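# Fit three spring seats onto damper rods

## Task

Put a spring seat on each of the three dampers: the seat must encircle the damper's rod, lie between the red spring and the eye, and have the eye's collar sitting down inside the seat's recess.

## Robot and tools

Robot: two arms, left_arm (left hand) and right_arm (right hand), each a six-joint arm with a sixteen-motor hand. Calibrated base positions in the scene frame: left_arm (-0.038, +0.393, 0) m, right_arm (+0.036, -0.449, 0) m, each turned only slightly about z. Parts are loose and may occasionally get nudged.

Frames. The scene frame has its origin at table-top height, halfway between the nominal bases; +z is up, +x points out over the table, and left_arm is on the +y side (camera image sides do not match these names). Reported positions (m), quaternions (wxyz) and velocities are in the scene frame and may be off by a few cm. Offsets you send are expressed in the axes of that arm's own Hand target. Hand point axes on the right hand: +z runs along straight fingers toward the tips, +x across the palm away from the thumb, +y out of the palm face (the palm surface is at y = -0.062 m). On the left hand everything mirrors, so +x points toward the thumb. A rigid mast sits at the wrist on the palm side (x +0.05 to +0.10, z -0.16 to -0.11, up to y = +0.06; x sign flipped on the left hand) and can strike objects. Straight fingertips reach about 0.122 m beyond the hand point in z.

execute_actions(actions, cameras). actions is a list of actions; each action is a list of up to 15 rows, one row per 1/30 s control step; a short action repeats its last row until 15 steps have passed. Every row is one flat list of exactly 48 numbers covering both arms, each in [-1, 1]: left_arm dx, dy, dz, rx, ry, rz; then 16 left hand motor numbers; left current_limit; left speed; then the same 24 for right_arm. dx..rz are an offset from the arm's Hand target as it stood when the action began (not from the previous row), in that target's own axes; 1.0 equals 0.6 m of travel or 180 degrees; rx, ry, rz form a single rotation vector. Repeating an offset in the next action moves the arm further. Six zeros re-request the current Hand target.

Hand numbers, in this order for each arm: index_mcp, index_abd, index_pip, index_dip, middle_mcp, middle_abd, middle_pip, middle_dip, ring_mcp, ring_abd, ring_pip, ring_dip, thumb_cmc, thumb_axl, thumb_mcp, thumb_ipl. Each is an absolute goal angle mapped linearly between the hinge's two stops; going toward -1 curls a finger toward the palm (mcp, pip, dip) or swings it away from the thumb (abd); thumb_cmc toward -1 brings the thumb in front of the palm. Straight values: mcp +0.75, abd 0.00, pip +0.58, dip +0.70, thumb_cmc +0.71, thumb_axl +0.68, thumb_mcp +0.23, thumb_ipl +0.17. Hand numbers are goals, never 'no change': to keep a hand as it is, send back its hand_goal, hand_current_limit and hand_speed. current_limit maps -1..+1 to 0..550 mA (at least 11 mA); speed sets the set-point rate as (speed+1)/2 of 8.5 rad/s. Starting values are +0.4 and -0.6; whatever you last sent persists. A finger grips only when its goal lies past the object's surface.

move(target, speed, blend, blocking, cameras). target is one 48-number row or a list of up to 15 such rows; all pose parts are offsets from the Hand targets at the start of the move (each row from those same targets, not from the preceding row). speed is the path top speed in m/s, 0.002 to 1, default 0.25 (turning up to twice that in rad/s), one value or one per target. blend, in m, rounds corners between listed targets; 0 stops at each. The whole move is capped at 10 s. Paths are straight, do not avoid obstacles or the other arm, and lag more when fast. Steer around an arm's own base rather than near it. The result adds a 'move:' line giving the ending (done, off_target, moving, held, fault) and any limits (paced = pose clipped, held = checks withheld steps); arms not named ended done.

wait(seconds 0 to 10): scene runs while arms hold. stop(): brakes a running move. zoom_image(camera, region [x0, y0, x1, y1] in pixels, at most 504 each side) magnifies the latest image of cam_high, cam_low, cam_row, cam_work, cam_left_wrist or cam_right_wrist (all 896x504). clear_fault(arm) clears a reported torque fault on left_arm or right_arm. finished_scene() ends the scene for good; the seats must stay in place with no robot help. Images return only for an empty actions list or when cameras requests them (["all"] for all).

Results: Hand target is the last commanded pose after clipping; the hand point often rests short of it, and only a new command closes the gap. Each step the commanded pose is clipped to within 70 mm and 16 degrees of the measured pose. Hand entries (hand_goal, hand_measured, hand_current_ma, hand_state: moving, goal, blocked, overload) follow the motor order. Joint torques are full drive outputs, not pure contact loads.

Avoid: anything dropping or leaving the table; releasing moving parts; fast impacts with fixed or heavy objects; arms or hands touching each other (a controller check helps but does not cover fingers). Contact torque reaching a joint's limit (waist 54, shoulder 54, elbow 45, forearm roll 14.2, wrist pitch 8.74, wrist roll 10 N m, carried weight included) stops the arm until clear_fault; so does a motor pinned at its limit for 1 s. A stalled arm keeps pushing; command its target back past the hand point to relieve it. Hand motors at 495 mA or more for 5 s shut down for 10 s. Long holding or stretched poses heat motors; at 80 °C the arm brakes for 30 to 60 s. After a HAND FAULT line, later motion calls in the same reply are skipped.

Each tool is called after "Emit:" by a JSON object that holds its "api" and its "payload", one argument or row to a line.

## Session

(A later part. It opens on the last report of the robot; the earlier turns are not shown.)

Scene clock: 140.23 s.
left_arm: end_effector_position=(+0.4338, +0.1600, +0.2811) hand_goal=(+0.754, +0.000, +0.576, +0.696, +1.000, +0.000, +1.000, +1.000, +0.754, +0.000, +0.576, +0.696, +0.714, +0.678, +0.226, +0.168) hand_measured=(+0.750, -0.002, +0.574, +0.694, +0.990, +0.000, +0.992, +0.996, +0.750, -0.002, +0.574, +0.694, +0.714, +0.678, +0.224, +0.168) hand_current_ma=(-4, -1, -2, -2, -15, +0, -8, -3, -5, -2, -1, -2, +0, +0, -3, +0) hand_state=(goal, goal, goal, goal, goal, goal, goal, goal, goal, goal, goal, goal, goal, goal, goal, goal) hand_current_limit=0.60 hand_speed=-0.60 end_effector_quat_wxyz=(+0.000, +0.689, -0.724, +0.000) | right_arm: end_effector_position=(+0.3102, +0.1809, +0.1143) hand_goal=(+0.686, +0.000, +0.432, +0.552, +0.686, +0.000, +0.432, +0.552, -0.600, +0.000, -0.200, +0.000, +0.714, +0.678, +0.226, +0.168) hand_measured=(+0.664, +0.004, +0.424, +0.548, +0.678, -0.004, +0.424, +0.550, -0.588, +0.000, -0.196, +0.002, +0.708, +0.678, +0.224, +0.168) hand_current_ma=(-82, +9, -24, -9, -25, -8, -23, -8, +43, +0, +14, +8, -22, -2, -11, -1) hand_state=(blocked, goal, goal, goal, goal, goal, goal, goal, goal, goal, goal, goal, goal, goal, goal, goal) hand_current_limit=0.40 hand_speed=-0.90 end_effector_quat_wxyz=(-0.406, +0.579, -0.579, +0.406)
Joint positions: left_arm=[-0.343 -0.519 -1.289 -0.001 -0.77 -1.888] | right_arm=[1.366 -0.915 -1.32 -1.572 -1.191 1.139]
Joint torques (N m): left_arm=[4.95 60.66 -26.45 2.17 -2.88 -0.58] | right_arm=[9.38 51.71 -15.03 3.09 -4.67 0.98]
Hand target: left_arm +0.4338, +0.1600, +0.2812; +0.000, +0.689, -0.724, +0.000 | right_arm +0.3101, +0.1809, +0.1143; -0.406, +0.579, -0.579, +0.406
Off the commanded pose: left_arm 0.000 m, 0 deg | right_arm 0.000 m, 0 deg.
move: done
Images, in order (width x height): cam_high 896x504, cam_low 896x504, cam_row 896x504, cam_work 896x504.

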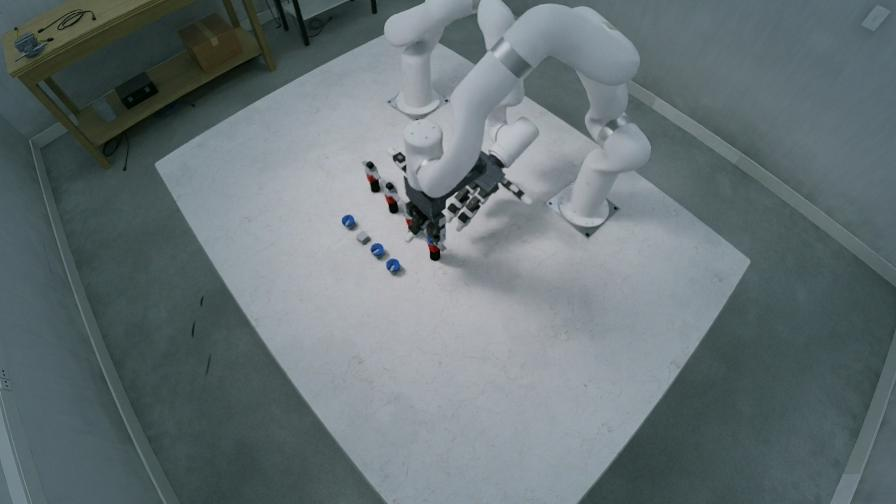

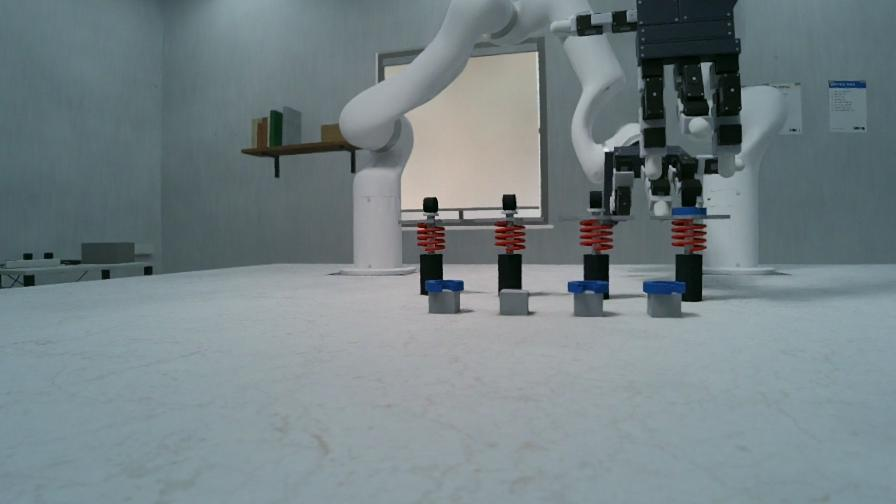

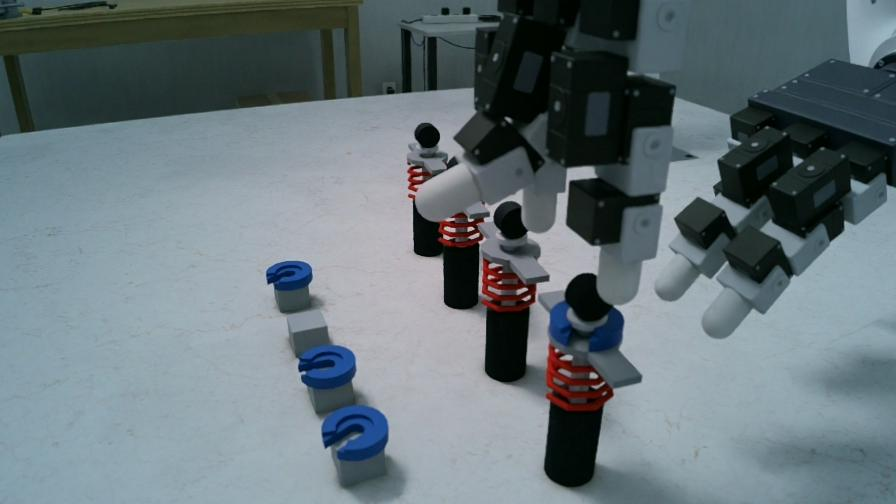

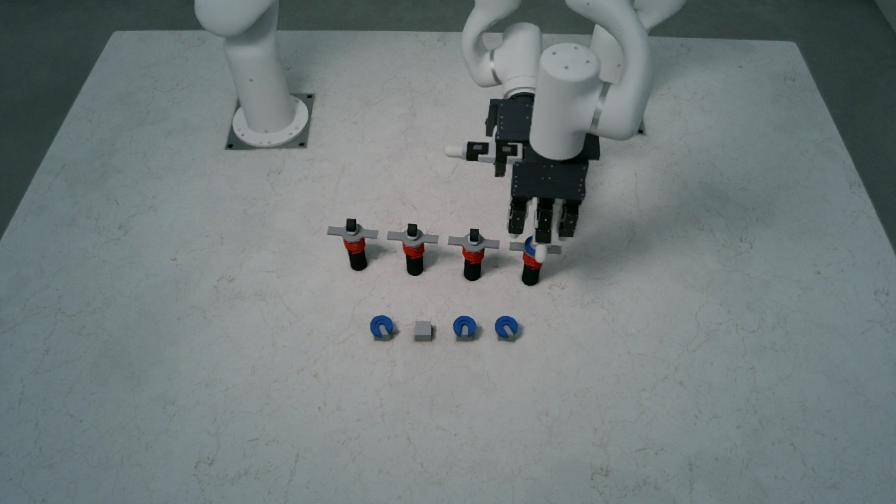

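Emit:
{"api": "move", "payload": {
  "target": [
    [0,0,-0.1313,0,0,0, 0.959,0.17,0.796,0.913, 0.959,-0.17,0.796,0.913, -0.6,0,-0.2,0.0, 0.714,0.678,0.226,0.168, 0.6,-0.6, 0.3015,-0.0075,-0.0561,0,0,0, 0.754,0,0.576,0.696, 1,0,1,1, 0.754,0,0.576,0.696, 0.714,0.678,0.226,0.168, 0.6,-0.6],
    [0.1884,-0.1264,-0.1313,0,0,0, 0.959,0.17,0.796,0.913, 0.959,-0.17,0.796,0.913, -0.6,0,-0.2,0.0, 0.714,0.678,0.226,0.168, 0.6,-0.6, 0.5015,-0.1955,-0.1245,0,0,0, 0.754,0,0.576,0.696, 1,0,1,1, 0.754,0,0.576,0.696, 0.714,0.678,0.226,0.168, 0.6,-0.6],
    [0.1884,-0.1264,0.1353,0,0,0, 0.959,0.17,0.796,0.913, 0.959,-0.17,0.796,0.913, -0.6,0,-0.2,0.0, 0.714,0.678,0.226,0.168, 0.6,-0.6, 0.768,-0.3892,0.0179,-0.3889,0,0, 0.754,0,0.576,0.696, 1,0,1,1, 0.754,0,0.576,0.696, 0.714,0.678,0.226,0.168, 0.6,-0.6]
  ],
  "speed": 0.25,
  "blend": [0.03,0.03,0],
  "cameras": ["cam_low","cam_row","cam_work","cam_high"]
}}

Emit:
{"api": "zoom_image", "payload": {
  "camera": "cam_work",
  "region": [380, 240, 540, 360]
}}

Scene clock: 146.30 s.
left_arm: end_effector_position=(+0.5040, +0.0433, +0.2000) hand_goal=(+0.960, +0.170, +0.796, +0.914, +0.960, -0.170, +0.796, +0.914, -0.600, +0.000, -0.200, +0.000, +0.714, +0.678, +0.226, +0.168) hand_measured=(+0.950, +0.166, +0.790, +0.910, +0.958, -0.166, +0.798, +0.916, -0.580, -0.002, -0.196, +0.002, +0.714, +0.678, +0.224, +0.168) hand_current_ma=(-15, -3, -5, -3, -3, +3, +1, +2, +37, -2, +4, +2, +0, +0, -3, +0) hand_state=(goal, goal, goal, goal, goal, goal, goal, goal, blocked, goal, goal, goal, goal, goal, goal, goal) hand_current_limit=0.60 hand_speed=-0.60 end_effector_quat_wxyz=(+0.000, +0.689, -0.724, +0.000) | right_arm: end_effector_position=(+0.3999, -0.2798, +0.3304) hand_goal=(+0.754, +0.000, +0.576, +0.696, +1.000, +0.000, +1.000, +1.000, +0.754, +0.000, +0.576, +0.696, +0.714, +0.678, +0.226, +0.168) hand_measured=(+0.748, +0.002, +0.572, +0.694, +0.986, -0.002, +0.994, +0.998, +0.748, +0.000, +0.572, +0.694, +0.712, +0.678, +0.222, +0.168) hand_current_ma=(-19, +5, -11, -8, -51, -6, -20, -8, -17, -1, -9, -8, -8, -2, -12, -1) hand_state=(goal, goal, goal, goal, goal, goal, goal, goal, goal, goal, goal, goal, goal, goal, goal, goal) hand_current_limit=0.60 hand_speed=-0.60 end_effector_quat_wxyz=(+0.000, +0.707, -0.707, +0.001)
Joint positions: left_arm=[-0.461 -0.882 -1.675 -0.001 -0.794 -2.006] | right_arm=[0.268 -0.169 -0.948 -0.001 -0.777 -1.254]
Joint torques (N m): left_arm=[-11.68 51.11 -17.28 -2.17 2.89 0.12] | right_arm=[-9.65 13.11 -34.53 4.08 -2.85 -0.84]
Hand target: left_arm +0.5040, +0.0433, +0.2000; +0.000, +0.689, -0.724, +0.000 | right_arm +0.3999, -0.2798, +0.3304; +0.000, +0.707, -0.707, +0.001
Off the commanded pose: left_arm 0.000 m, 0 deg | right_arm 0.000 m, 0 deg.
move: done
Images, in order (width x height): cam_high 896x504, cam_low 896x504, cam_row 896x504, cam_work 896x504.

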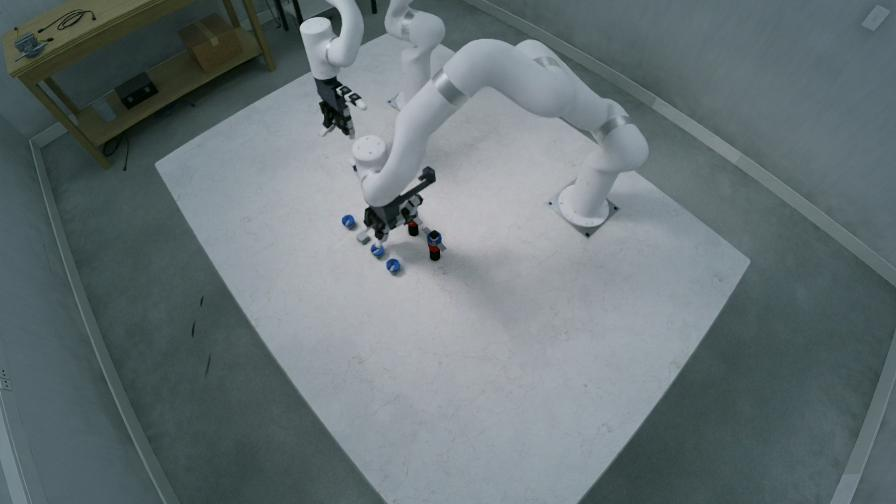

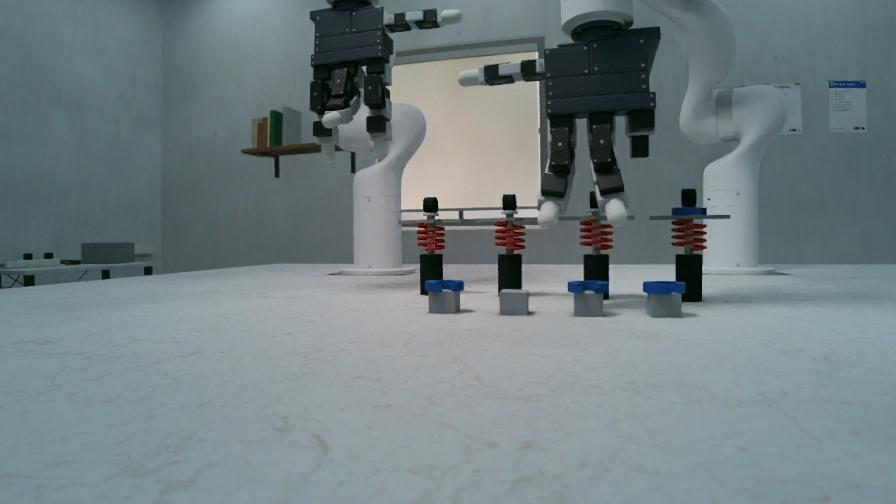

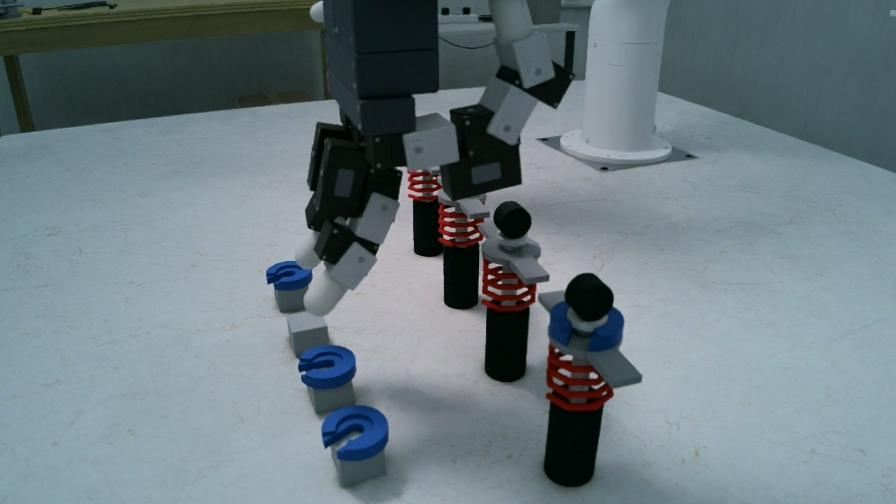

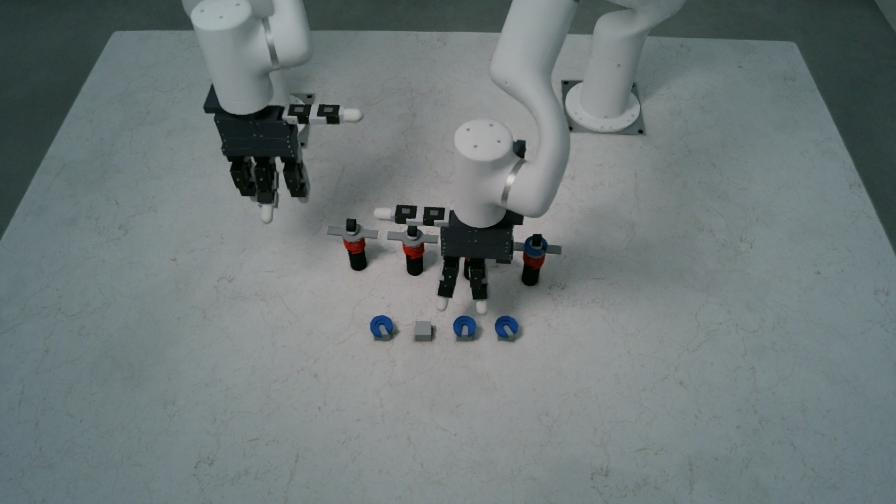

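Scaled by 3.150.

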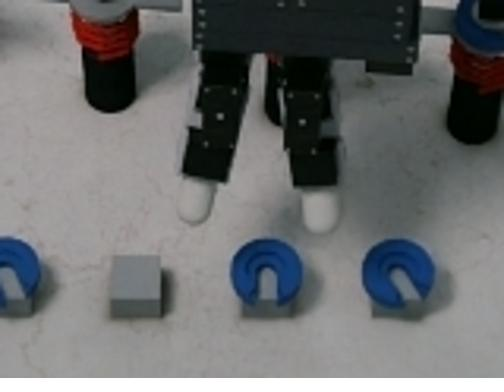

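Emit:
{"api": "move", "payload": {
  "target": [-0.0109,-0.0011,0.1183,0,0,0, 0.959,0.17,0.796,0.913, 0.959,-0.17,0.796,0.913, -0.6,0,-0.2,0.0, 0.714,0.678,0.226,0.168, 0.4,-0.94, 0,0,0,0,0,0.0156, 0.754,0,0.576,0.696, 1,0,1,1, 0.754,0,0.576,0.696, 0.714,0.678,0.226,0.168, 0.6,-0.6],
  "speed": 0.08,
  "cameras": ["cam_low","cam_row","cam_work"]
}}

Emit:
{"api": "zoom_image", "payload": {
  "camera": "cam_work",
  "region": [400, 260, 540, 360]
}}

Emit:
{"api": "zoom_image", "payload": {
  "camera": "cam_low",
  "region": [520, 240, 660, 340]
}}

Emit:
{"api": "zoom_image", "payload": {
  "camera": "cam_row",
  "region": [260, 280, 440, 420]
}}

Scene clock: 148.17 s.
left_arm: end_effector_position=(+0.5049, +0.0498, +0.1291) hand_goal=(+0.960, +0.170, +0.796, +0.914, +0.960, -0.170, +0.796, +0.914, -0.600, +0.000, -0.200, +0.000, +0.714, +0.678, +0.226, +0.168) hand_measured=(+0.950, +0.166, +0.790, +0.910, +0.958, -0.166, +0.798, +0.916, -0.580, -0.002, -0.196, +0.002, +0.714, +0.678, +0.224, +0.168) hand_current_ma=(-15, -3, -5, -3, -3, +3, +1, +2, +37, -2, +4, +2, +0, +0, -3, +0) hand_state=(goal, goal, goal, goal, goal, goal, goal, goal, goal, goal, goal, goal, goal, goal, goal, goal) hand_current_limit=0.40 hand_speed=-0.94 end_effector_quat_wxyz=(+0.000, +0.689, -0.724, +0.000) | right_arm: end_effector_position=(+0.3999, -0.2798, +0.3304) hand_goal=(+0.754, +0.000, +0.576, +0.696, +1.000, +0.000, +1.000, +1.000, +0.754, +0.000, +0.576, +0.696, +0.714, +0.678, +0.226, +0.168) hand_measured=(+0.748, +0.002, +0.572, +0.694, +0.986, -0.002, +0.994, +0.998, +0.748, +0.000, +0.572, +0.694, +0.712, +0.678, +0.222, +0.168) hand_current_ma=(-19, +5, -10, -8, -50, -6, -20, -8, -17, -1, -9, -8, -8, -2, -12, -1) hand_state=(goal, goal, goal, goal, goal, goal, goal, goal, goal, goal, goal, goal, goal, goal, goal, goal) hand_current_limit=0.60 hand_speed=-0.60 end_effector_quat_wxyz=(+0.000, -0.690, +0.724, -0.001)
Joint positions: left_arm=[-0.452 -0.971 -1.656 -0.001 -0.685 -1.997] | right_arm=[0.26 -0.163 -0.941 -0.001 -0.776 -1.213]
Joint torques (N m): left_arm=[9.98 52.41 -27.05 -1.63 2.84 0.76] | right_arm=[-9.69 34.92 -21.76 2.11 2.36 1.07]
Hand target: left_arm +0.5049, +0.0498, +0.1290; +0.000, +0.689, -0.724, +0.000 | right_arm +0.3999, -0.2798, +0.3304; +0.000, +0.690, -0.724, +0.001
Off the commanded pose: left_arm 0.000 m, 0 deg | right_arm 0.000 m, 0 deg.
move: done
Images, in order (width x height): cam_low 896x504, cam_row 896x504, cam_work 896x504.

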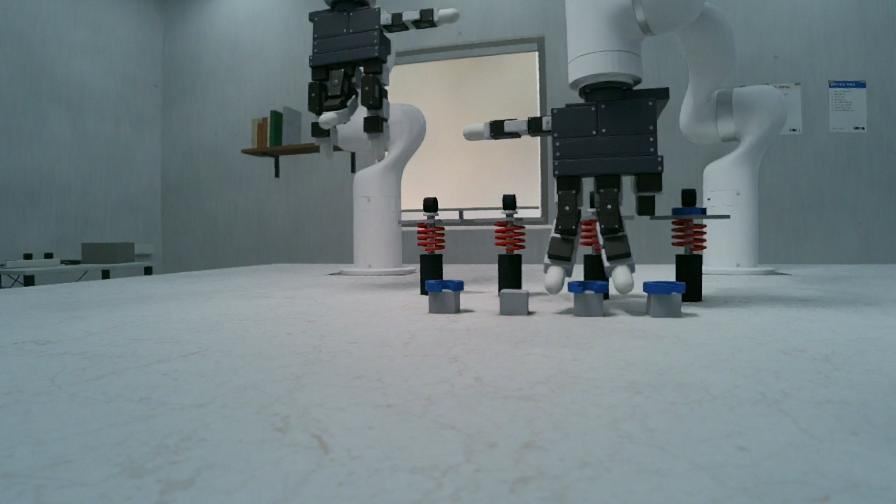

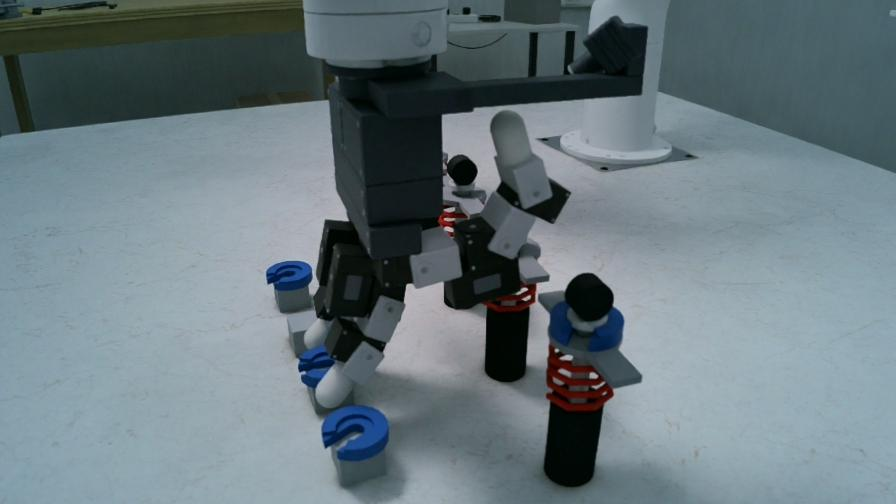

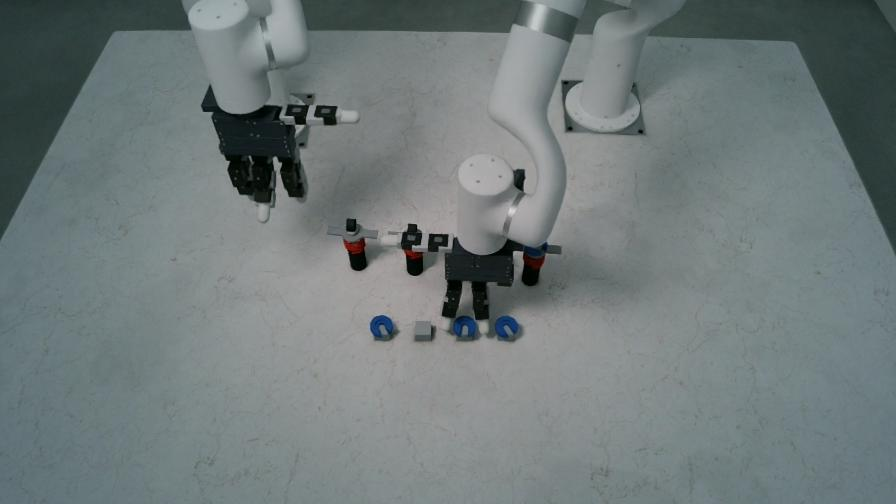

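Scaled by 3.600.

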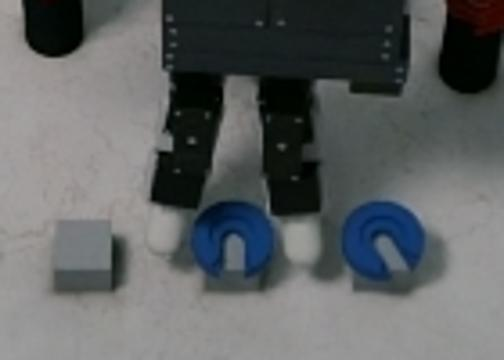

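Scaled by 3.600.

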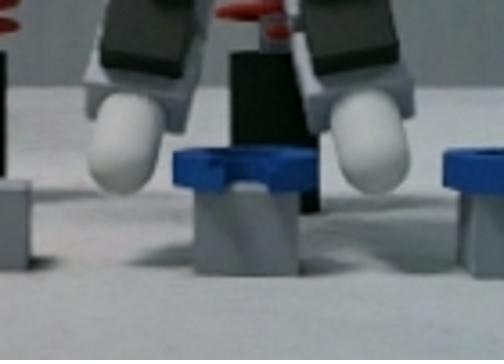

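Scaled by 2.800.

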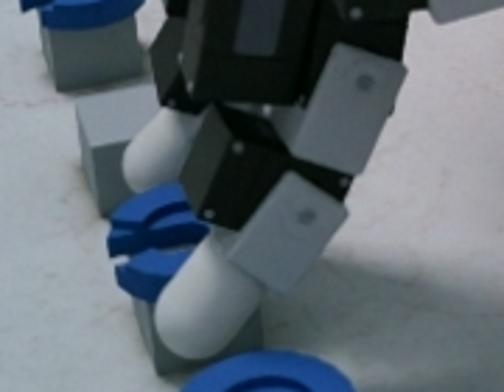

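Emit:
{"api": "move", "payload": {
  "target": [
    [0,0.0108,0.0017,0,0,0, 0.959,0.17,0.796,0.913, 0.959,-0.17,0.796,0.913, -0.6,0,-0.2,0.0, 0.714,0.678,0.226,0.168, 0.4,-0.94, 0,0,0,0,0,0, 0.754,0,0.576,0.696, 1,0,1,1, 0.754,0,0.576,0.696, 0.714,0.678,0.226,0.168, 0.6,-0.6],
    [0,0.0108,0.0017,0,0,0, 0.959,0.03,0.796,0.913, 0.959,-0.03,0.796,0.913, -0.6,0,-0.2,0.0, 0.714,0.678,0.226,0.168, 0.4,-0.94, 0,0,0,0,0,0, 0.754,0,0.576,0.696, 1,0,1,1, 0.754,0,0.576,0.696, 0.714,0.678,0.226,0.168, 0.6,-0.6]
  ],
  "speed": 0.04,
  "cameras": ["cam_low","cam_row","cam_work"]
}}

Emit:
{"api": "zoom_image", "payload": {
  "camera": "cam_work",
  "region": [400, 260, 540, 360]
}}

Emit:
{"api": "zoom_image", "payload": {
  "camera": "cam_low",
  "region": [520, 240, 660, 340]
}}

Scene clock: 149.97 s.
left_arm: end_effector_position=(+0.4984, +0.0501, +0.1280) hand_goal=(+0.960, +0.030, +0.796, +0.914, +0.960, -0.030, +0.796, +0.914, -0.600, +0.000, -0.200, +0.000, +0.714, +0.678, +0.226, +0.168) hand_measured=(+0.950, +0.102, +0.790, +0.910, +0.958, -0.102, +0.796, +0.916, -0.580, -0.002, -0.196, +0.002, +0.714, +0.678, +0.224, +0.168) hand_current_ma=(-15, +113, -5, -3, -3, -114, +1, +2, +37, -2, +4, +2, +0, +0, -3, +0) hand_state=(goal, moving, goal, goal, goal, moving, goal, goal, goal, goal, goal, goal, goal, goal, goal, goal) hand_current_limit=0.40 hand_speed=-0.94 end_effector_quat_wxyz=(+0.000, +0.689, -0.724, +0.000) | right_arm: end_effector_position=(+0.3999, -0.2798, +0.3304) hand_goal=(+0.754, +0.000, +0.576, +0.696, +1.000, +0.000, +1.000, +1.000, +0.754, +0.000, +0.576, +0.696, +0.714, +0.678, +0.226, +0.168) hand_measured=(+0.748, +0.002, +0.572, +0.694, +0.986, -0.002, +0.994, +0.998, +0.748, +0.000, +0.572, +0.694, +0.712, +0.678, +0.222, +0.168) hand_current_ma=(-19, +5, -10, -8, -50, -6, -20, -8, -17, -1, -9, -8, -8, -2, -12, -1) hand_state=(goal, goal, goal, goal, goal, goal, goal, goal, goal, goal, goal, goal, goal, goal, goal, goal) hand_current_limit=0.60 hand_speed=-0.60 end_effector_quat_wxyz=(+0.000, -0.690, +0.724, -0.001)
Joint positions: left_arm=[-0.456 -0.959 -1.631 -0.001 -0.672 -2.001] | right_arm=[0.26 -0.163 -0.941 -0.001 -0.776 -1.213]
Joint torques (N m): left_arm=[-11.42 76 -15.88 -0.55 2.62 -0.96] | right_arm=[-8.42 34.66 -21.14 -1.99 2.29 0.92]
Hand target: left_arm +0.4984, +0.0501, +0.1280; +0.000, +0.689, -0.724, +0.000 | right_arm +0.3999, -0.2798, +0.3304; +0.000, +0.690, -0.724, +0.001
Off the commanded pose: left_arm 0.000 m, 0 deg | right_arm 0.000 m, 0 deg.
move: done
Images, in order (width x height): cam_low 896x504, cam_row 896x504, cam_work 896x504.

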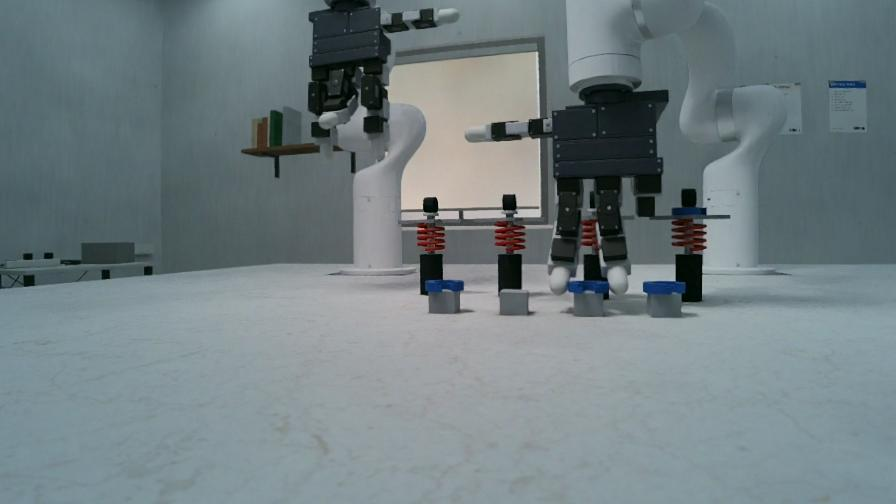

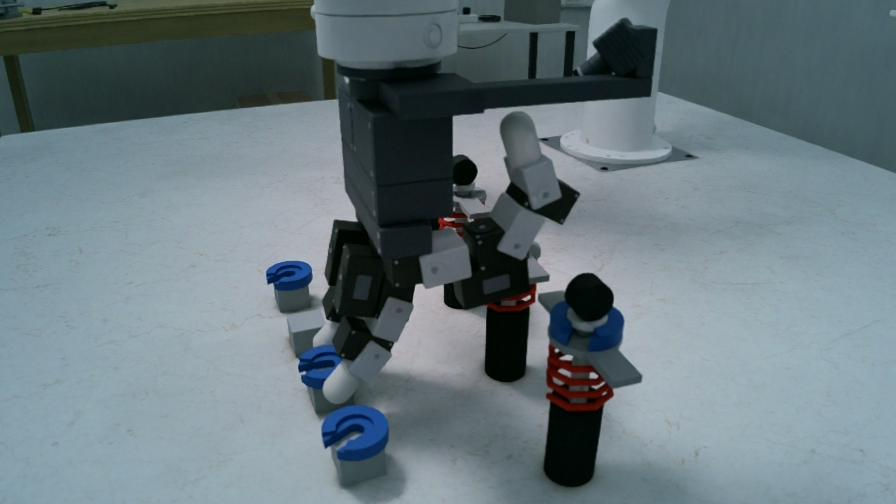

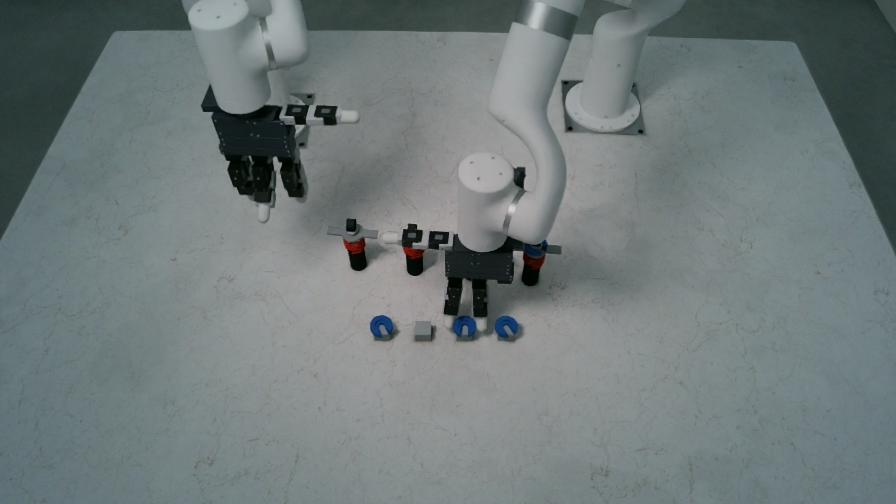

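Scaled by 3.600.

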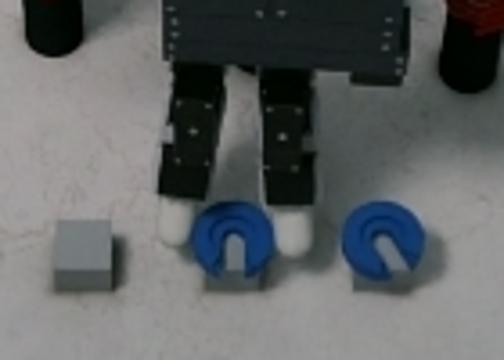

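Scaled by 3.600.

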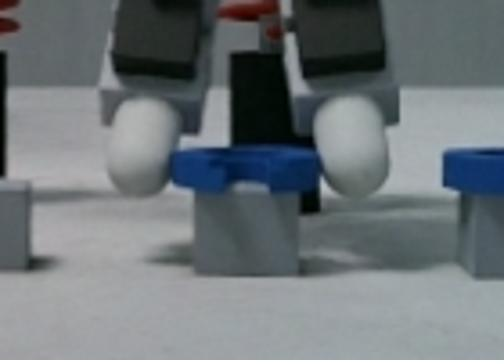

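Emit:
{"api": "move", "payload": {
  "target": [0,0,-0.3867,0,0,0, 0.959,0.03,0.796,0.913, 0.959,-0.03,0.796,0.913, -0.6,0,-0.2,0.0, 0.714,0.678,0.226,0.168, 0.4,-0.94, 0,0,0,0,0,0, 0.754,0,0.576,0.696, 1,0,1,1, 0.754,0,0.576,0.696, 0.714,0.678,0.226,0.168, 0.6,-0.6],
  "speed": 0.12
}}

Emit:
{"api": "move", "payload": {
  "target": [0.0162,0.3304,0.1,0.3889,0,0, 0.685,0.03,0.431,0.551, 0.685,-0.03,0.431,0.551, -0.6,0,-0.2,0.0, 0.714,0.678,0.226,0.168, 0.4,-0.96, 0,0,0,0,0,0, 0.754,0,0.576,0.696, 1,0,1,1, 0.754,0,0.576,0.696, 0.714,0.678,0.226,0.168, 0.6,-0.6],
  "speed": 0.22,
  "cameras": ["cam_low","cam_row","cam_work","cam_high"]
}}

Emit:
{"api": "zoom_image", "payload": {
  "camera": "cam_low",
  "region": [520, 60, 660, 160]
}}

Scene clock: 152.80 s.
left_arm: end_effector_position=(+0.4985, +0.0502, +0.3600) hand_goal=(+0.960, +0.030, +0.796, +0.914, +0.960, -0.030, +0.796, +0.914, -0.600, +0.000, -0.200, +0.000, +0.714, +0.678, +0.226, +0.168) hand_measured=(+0.950, +0.100, +0.790, +0.910, +0.958, -0.102, +0.796, +0.916, -0.580, -0.002, -0.196, +0.002, +0.714, +0.678, +0.224, +0.168) hand_current_ma=(-14, +161, -5, -3, -3, -163, +0, +1, +36, -2, +4, +2, +0, +0, -3, +0) hand_state=(goal, blocked, goal, goal, goal, blocked, goal, goal, goal, goal, goal, goal, goal, goal, goal, goal) hand_current_limit=0.40 hand_speed=-0.94 end_effector_quat_wxyz=(+0.000, +0.689, -0.724, +0.000) | right_arm: end_effector_position=(+0.3999, -0.2798, +0.3304) hand_goal=(+0.754, +0.000, +0.576, +0.696, +1.000, +0.000, +1.000, +1.000, +0.754, +0.000, +0.576, +0.696, +0.714, +0.678, +0.226, +0.168) hand_measured=(+0.748, +0.002, +0.572, +0.694, +0.986, -0.002, +0.994, +0.998, +0.748, +0.000, +0.572, +0.694, +0.712, +0.678, +0.222, +0.168) hand_current_ma=(-19, +5, -10, -8, -50, -6, -20, -8, -17, -1, -9, -8, -8, -2, -12, -1) hand_state=(goal, goal, goal, goal, goal, goal, goal, goal, goal, goal, goal, goal, goal, goal, goal, goal) hand_current_limit=0.60 hand_speed=-0.60 end_effector_quat_wxyz=(+0.000, -0.690, +0.724, -0.001)
Joint positions: left_arm=[-0.456 -0.719 -1.779 0 -1.06 -2.001] | right_arm=[0.26 -0.163 -0.941 -0.001 -0.776 -1.213]
Joint torques (N m): left_arm=[10.65 69.29 -29.33 1.13 -2.69 -0.67] | right_arm=[-9.15 34.37 -21.39 -1.33 2.36 1.08]
Hand target: left_arm +0.4985, +0.0502, +0.3600; +0.000, +0.689, -0.724, +0.000 | right_arm +0.3999, -0.2798, +0.3304; +0.000, +0.690, -0.724, +0.001
Off the commanded pose: left_arm 0.000 m, 0 deg | right_arm 0.000 m, 0 deg.
move: done

Scene clock: 156.23 s.
left_arm: end_effector_position=(+0.3001, +0.0502, +0.3001) hand_goal=(+0.686, +0.030, +0.432, +0.552, +0.686, -0.030, +0.432, +0.552, -0.600, +0.000, -0.200, +0.000, +0.714, +0.678, +0.226, +0.168) hand_measured=(+0.672, +0.092, +0.430, +0.554, +0.680, -0.096, +0.434, +0.556, -0.586, -0.002, -0.196, +0.002, +0.708, +0.678, +0.224, +0.168) hand_current_ma=(-22, +137, -1, +1, -7, -146, +2, +4, +20, -1, +4, +2, -8, +0, -3, +0) hand_state=(goal, blocked, goal, goal, goal, blocked, goal, goal, goal, goal, goal, goal, goal, goal, goal, goal) hand_current_limit=0.40 hand_speed=-0.96 end_effector_quat_wxyz=(-0.395, +0.565, -0.593, +0.415) | right_arm: end_effector_position=(+0.3999, -0.2798, +0.3304) hand_goal=(+0.754, +0.000, +0.576, +0.696, +1.000, +0.000, +1.000, +1.000, +0.754, +0.000, +0.576, +0.696, +0.714, +0.678, +0.226, +0.168) hand_measured=(+0.748, +0.002, +0.572, +0.694, +0.986, -0.002, +0.994, +0.998, +0.748, +0.000, +0.572, +0.694, +0.712, +0.678, +0.222, +0.168) hand_current_ma=(-19, +5, -10, -8, -50, -6, -20, -8, -17, -1, -9, -8, -8, -2, -12, -1) hand_state=(goal, goal, goal, goal, goal, goal, goal, goal, goal, goal, goal, goal, goal, goal, goal, goal) hand_current_limit=0.60 hand_speed=-0.60 end_effector_quat_wxyz=(+0.000, -0.690, +0.724, -0.001)
Joint positions: left_arm=[-1.068 -0.03 -0.54 1.865 -1.012 -4.192] | right_arm=[0.26 -0.163 -0.941 -0.001 -0.776 -1.213]
Joint torques (N m): left_arm=[-11.21 15.94 -16.35 4.45 -4.95 -1.28] | right_arm=[-9.17 34.44 -21.16 -1.63 2.33 1.01]
Hand target: left_arm +0.3000, +0.0502, +0.3001; -0.395, +0.565, -0.593, +0.415 | right_arm +0.3999, -0.2798, +0.3304; +0.000, +0.690, -0.724, +0.001
Off the commanded pose: left_arm 0.000 m, 0 deg | right_arm 0.000 m, 0 deg.
move: done
Images, in order (width x height): cam_high 896x504, cam_low 896x504, cam_row 896x504, cam_work 896x504.

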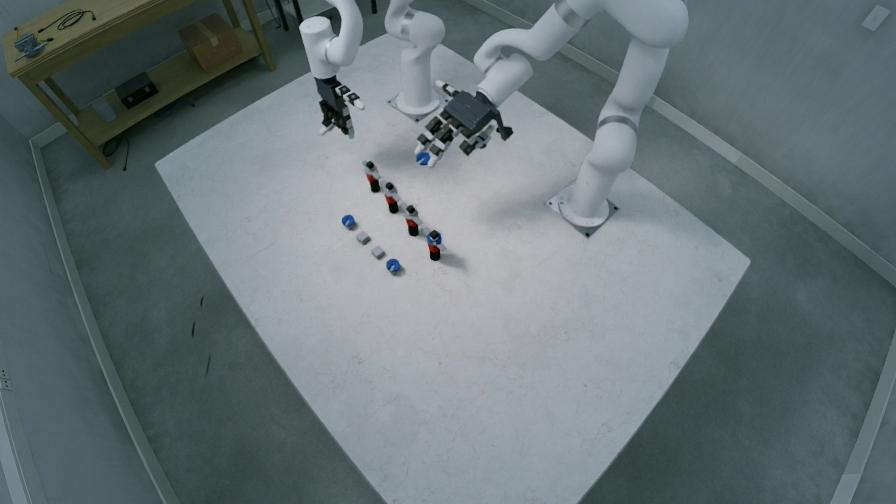

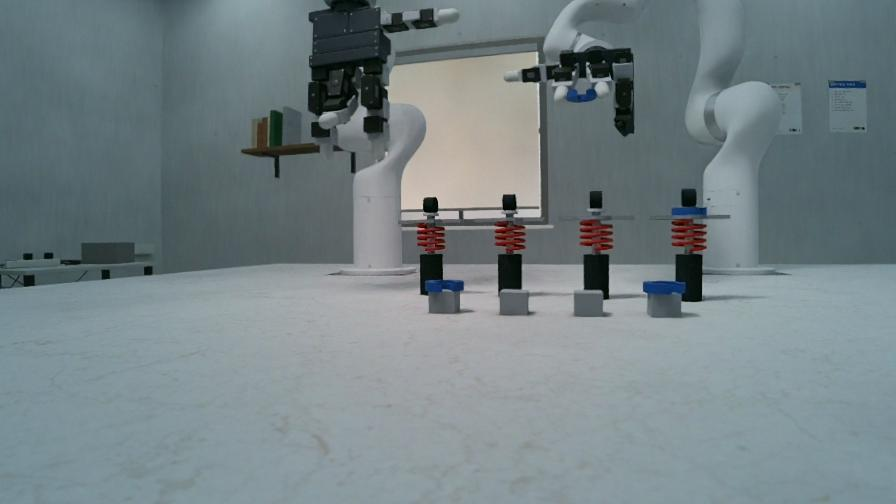

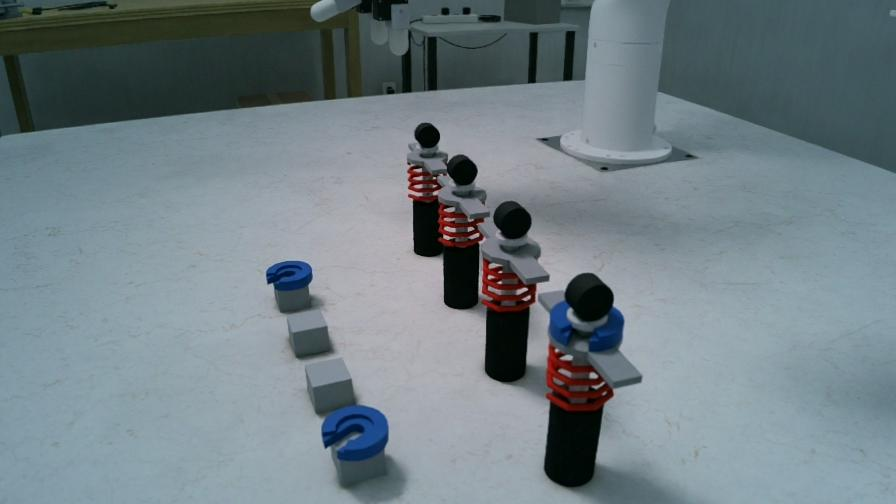

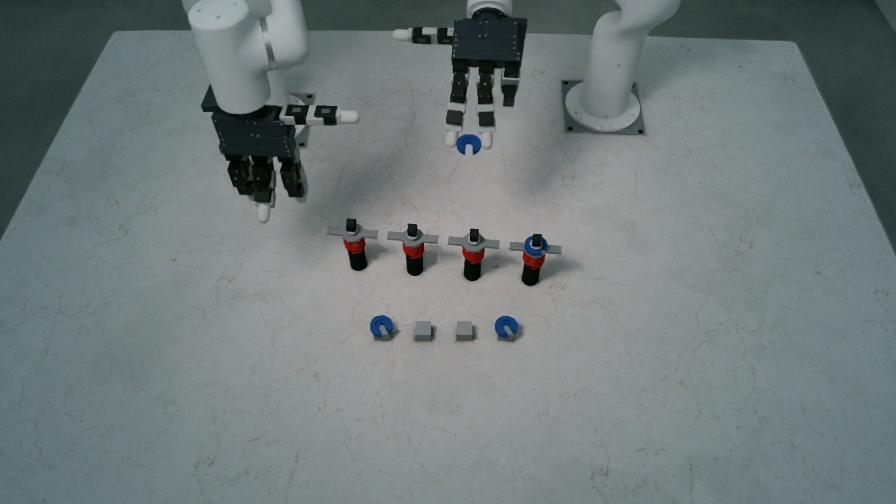

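Scaled by 3.600.

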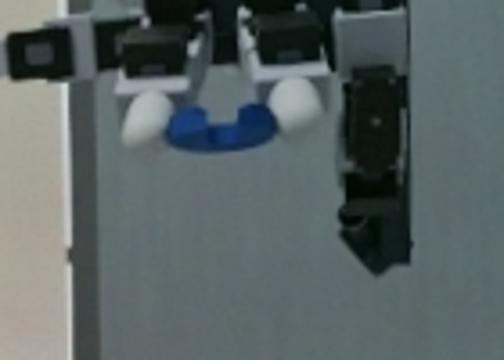

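Emit:
{"api": "move", "payload": {
  "target": [0.1668,0.248,0.099,0,0,0, 0.685,0.03,0.431,0.551, 0.685,-0.03,0.431,0.551, -0.6,0,-0.2,0.0, 0.714,0.678,0.226,0.168, 0.4,-0.96, -0.2017,-0.002,0.0507,0,0,0, 0.754,0,0.576,0.696, 1,0,1,1, 0.754,0,0.576,0.696, 0.714,0.678,0.226,0.168, 0.6,-0.6],
  "speed": 0.15,
  "cameras": ["cam_low","cam_row","cam_work"]
}}

Emit:
{"api": "zoom_image", "payload": {
  "camera": "cam_low",
  "region": [370, 130, 510, 250]
}}

Emit:
{"api": "zoom_image", "payload": {
  "camera": "cam_work",
  "region": [300, 150, 440, 270]
}}

Emit:
{"api": "zoom_image", "payload": {
  "camera": "cam_row",
  "region": [360, 60, 500, 180]
}}

Scene clock: 158.77 s.
left_arm: end_effector_position=(+0.2999, -0.0500, +0.1400) hand_goal=(+0.686, +0.030, +0.432, +0.552, +0.686, -0.030, +0.432, +0.552, -0.600, +0.000, -0.200, +0.000, +0.714, +0.678, +0.226, +0.168) hand_measured=(+0.672, +0.092, +0.430, +0.554, +0.680, -0.096, +0.434, +0.556, -0.588, -0.002, -0.196, +0.002, +0.706, +0.678, +0.224, +0.168) hand_current_ma=(-24, +137, -1, +1, -8, -146, +1, +4, +19, -1, +4, +2, -9, +0, -3, +0) hand_state=(goal, blocked, goal, goal, goal, blocked, goal, goal, goal, goal, goal, goal, goal, goal, goal, goal) hand_current_limit=0.40 hand_speed=-0.96 end_effector_quat_wxyz=(-0.395, +0.565, -0.593, +0.415) | right_arm: end_effector_position=(+0.4071, -0.1590, +0.3000) hand_goal=(+0.754, +0.000, +0.576, +0.696, +1.000, +0.000, +1.000, +1.000, +0.754, +0.000, +0.576, +0.696, +0.714, +0.678, +0.226, +0.168) hand_measured=(+0.748, +0.002, +0.572, +0.694, +0.986, -0.002, +0.994, +0.998, +0.750, +0.000, +0.572, +0.694, +0.712, +0.678, +0.222, +0.168) hand_current_ma=(-17, +5, -10, -8, -49, -6, -20, -8, -15, -1, -9, -8, -7, -2, -12, -1) hand_state=(goal, goal, goal, goal, goal, goal, goal, goal, goal, goal, goal, goal, goal, goal, goal, goal) hand_current_limit=0.60 hand_speed=-0.60 end_effector_quat_wxyz=(+0.000, -0.690, +0.724, -0.001)
Joint positions: left_arm=[-1.172 -0.593 -0.773 1.927 -1.153 -4.533] | right_arm=[0.477 -0.33 -1.072 -0.002 -0.74 -0.996]
Joint torques (N m): left_arm=[-12.57 33.08 -19.82 4 -5.15 -1.29] | right_arm=[8.06 18.14 -33.97 -2.57 2.67 0.98]
Hand target: left_arm +0.3000, -0.0500, +0.1400; -0.395, +0.565, -0.593, +0.415 | right_arm +0.4071, -0.1590, +0.3000; +0.000, +0.690, -0.724, +0.001
Off the commanded pose: left_arm 0.000 m, 0 deg | right_arm 0.000 m, 0 deg.
move: done
Images, in order (width x height): cam_low 896x504, cam_row 896x504, cam_work 896x504.

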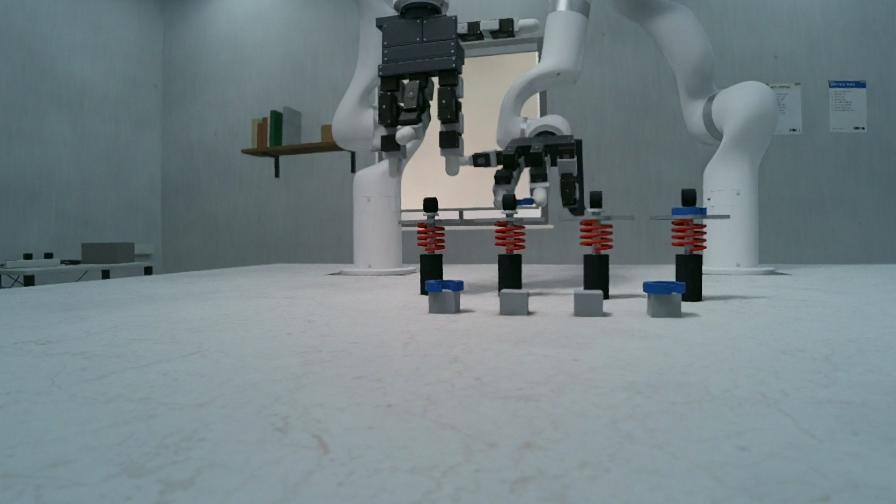

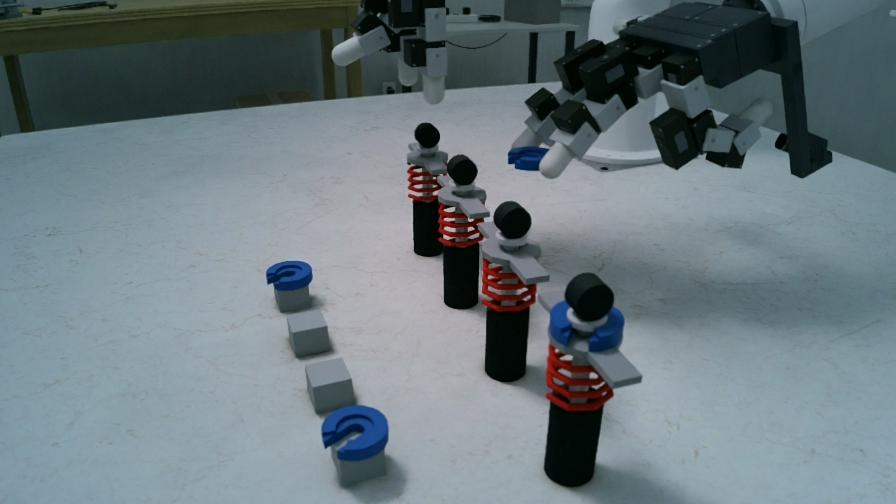

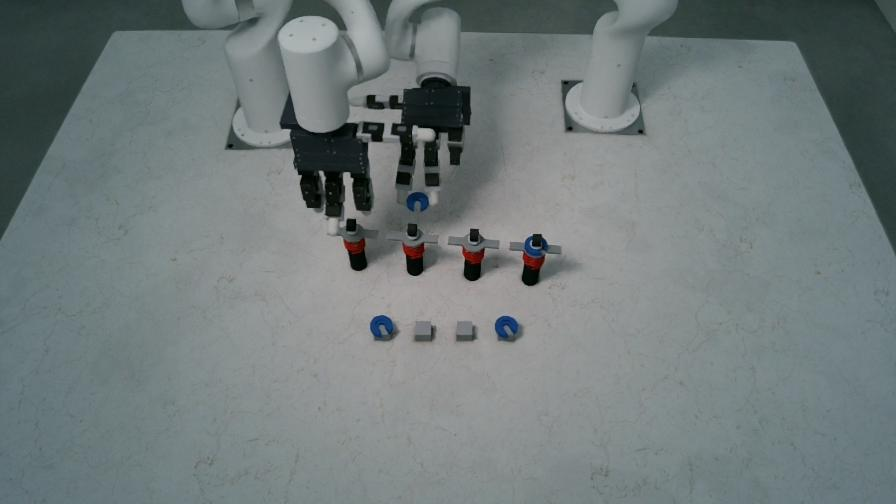

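Scaled by 3.600.

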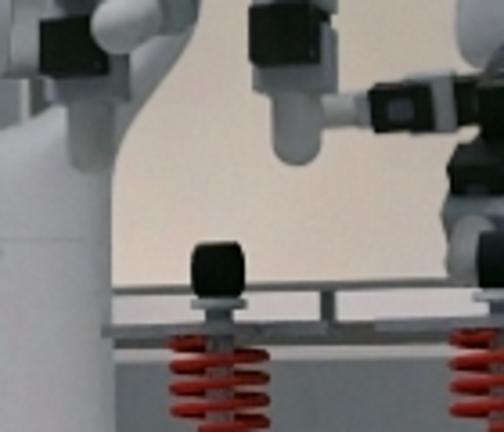

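Scaled by 3.600.

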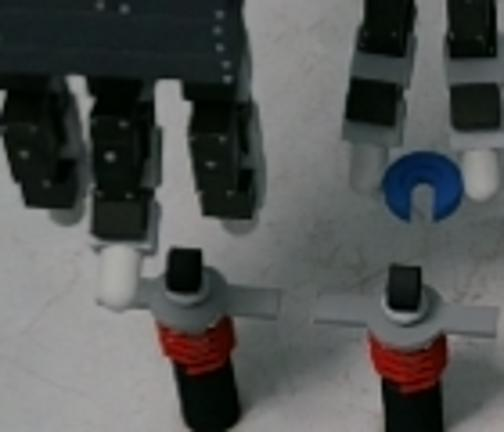

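Scaled by 3.600.

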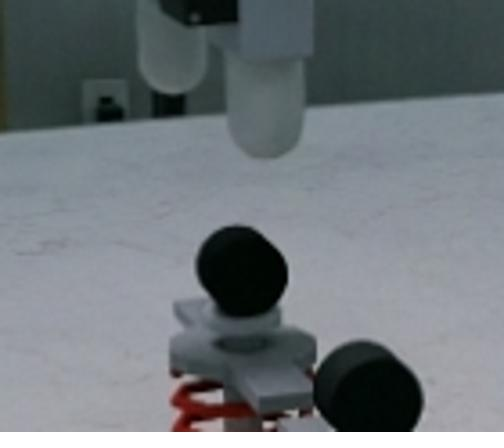

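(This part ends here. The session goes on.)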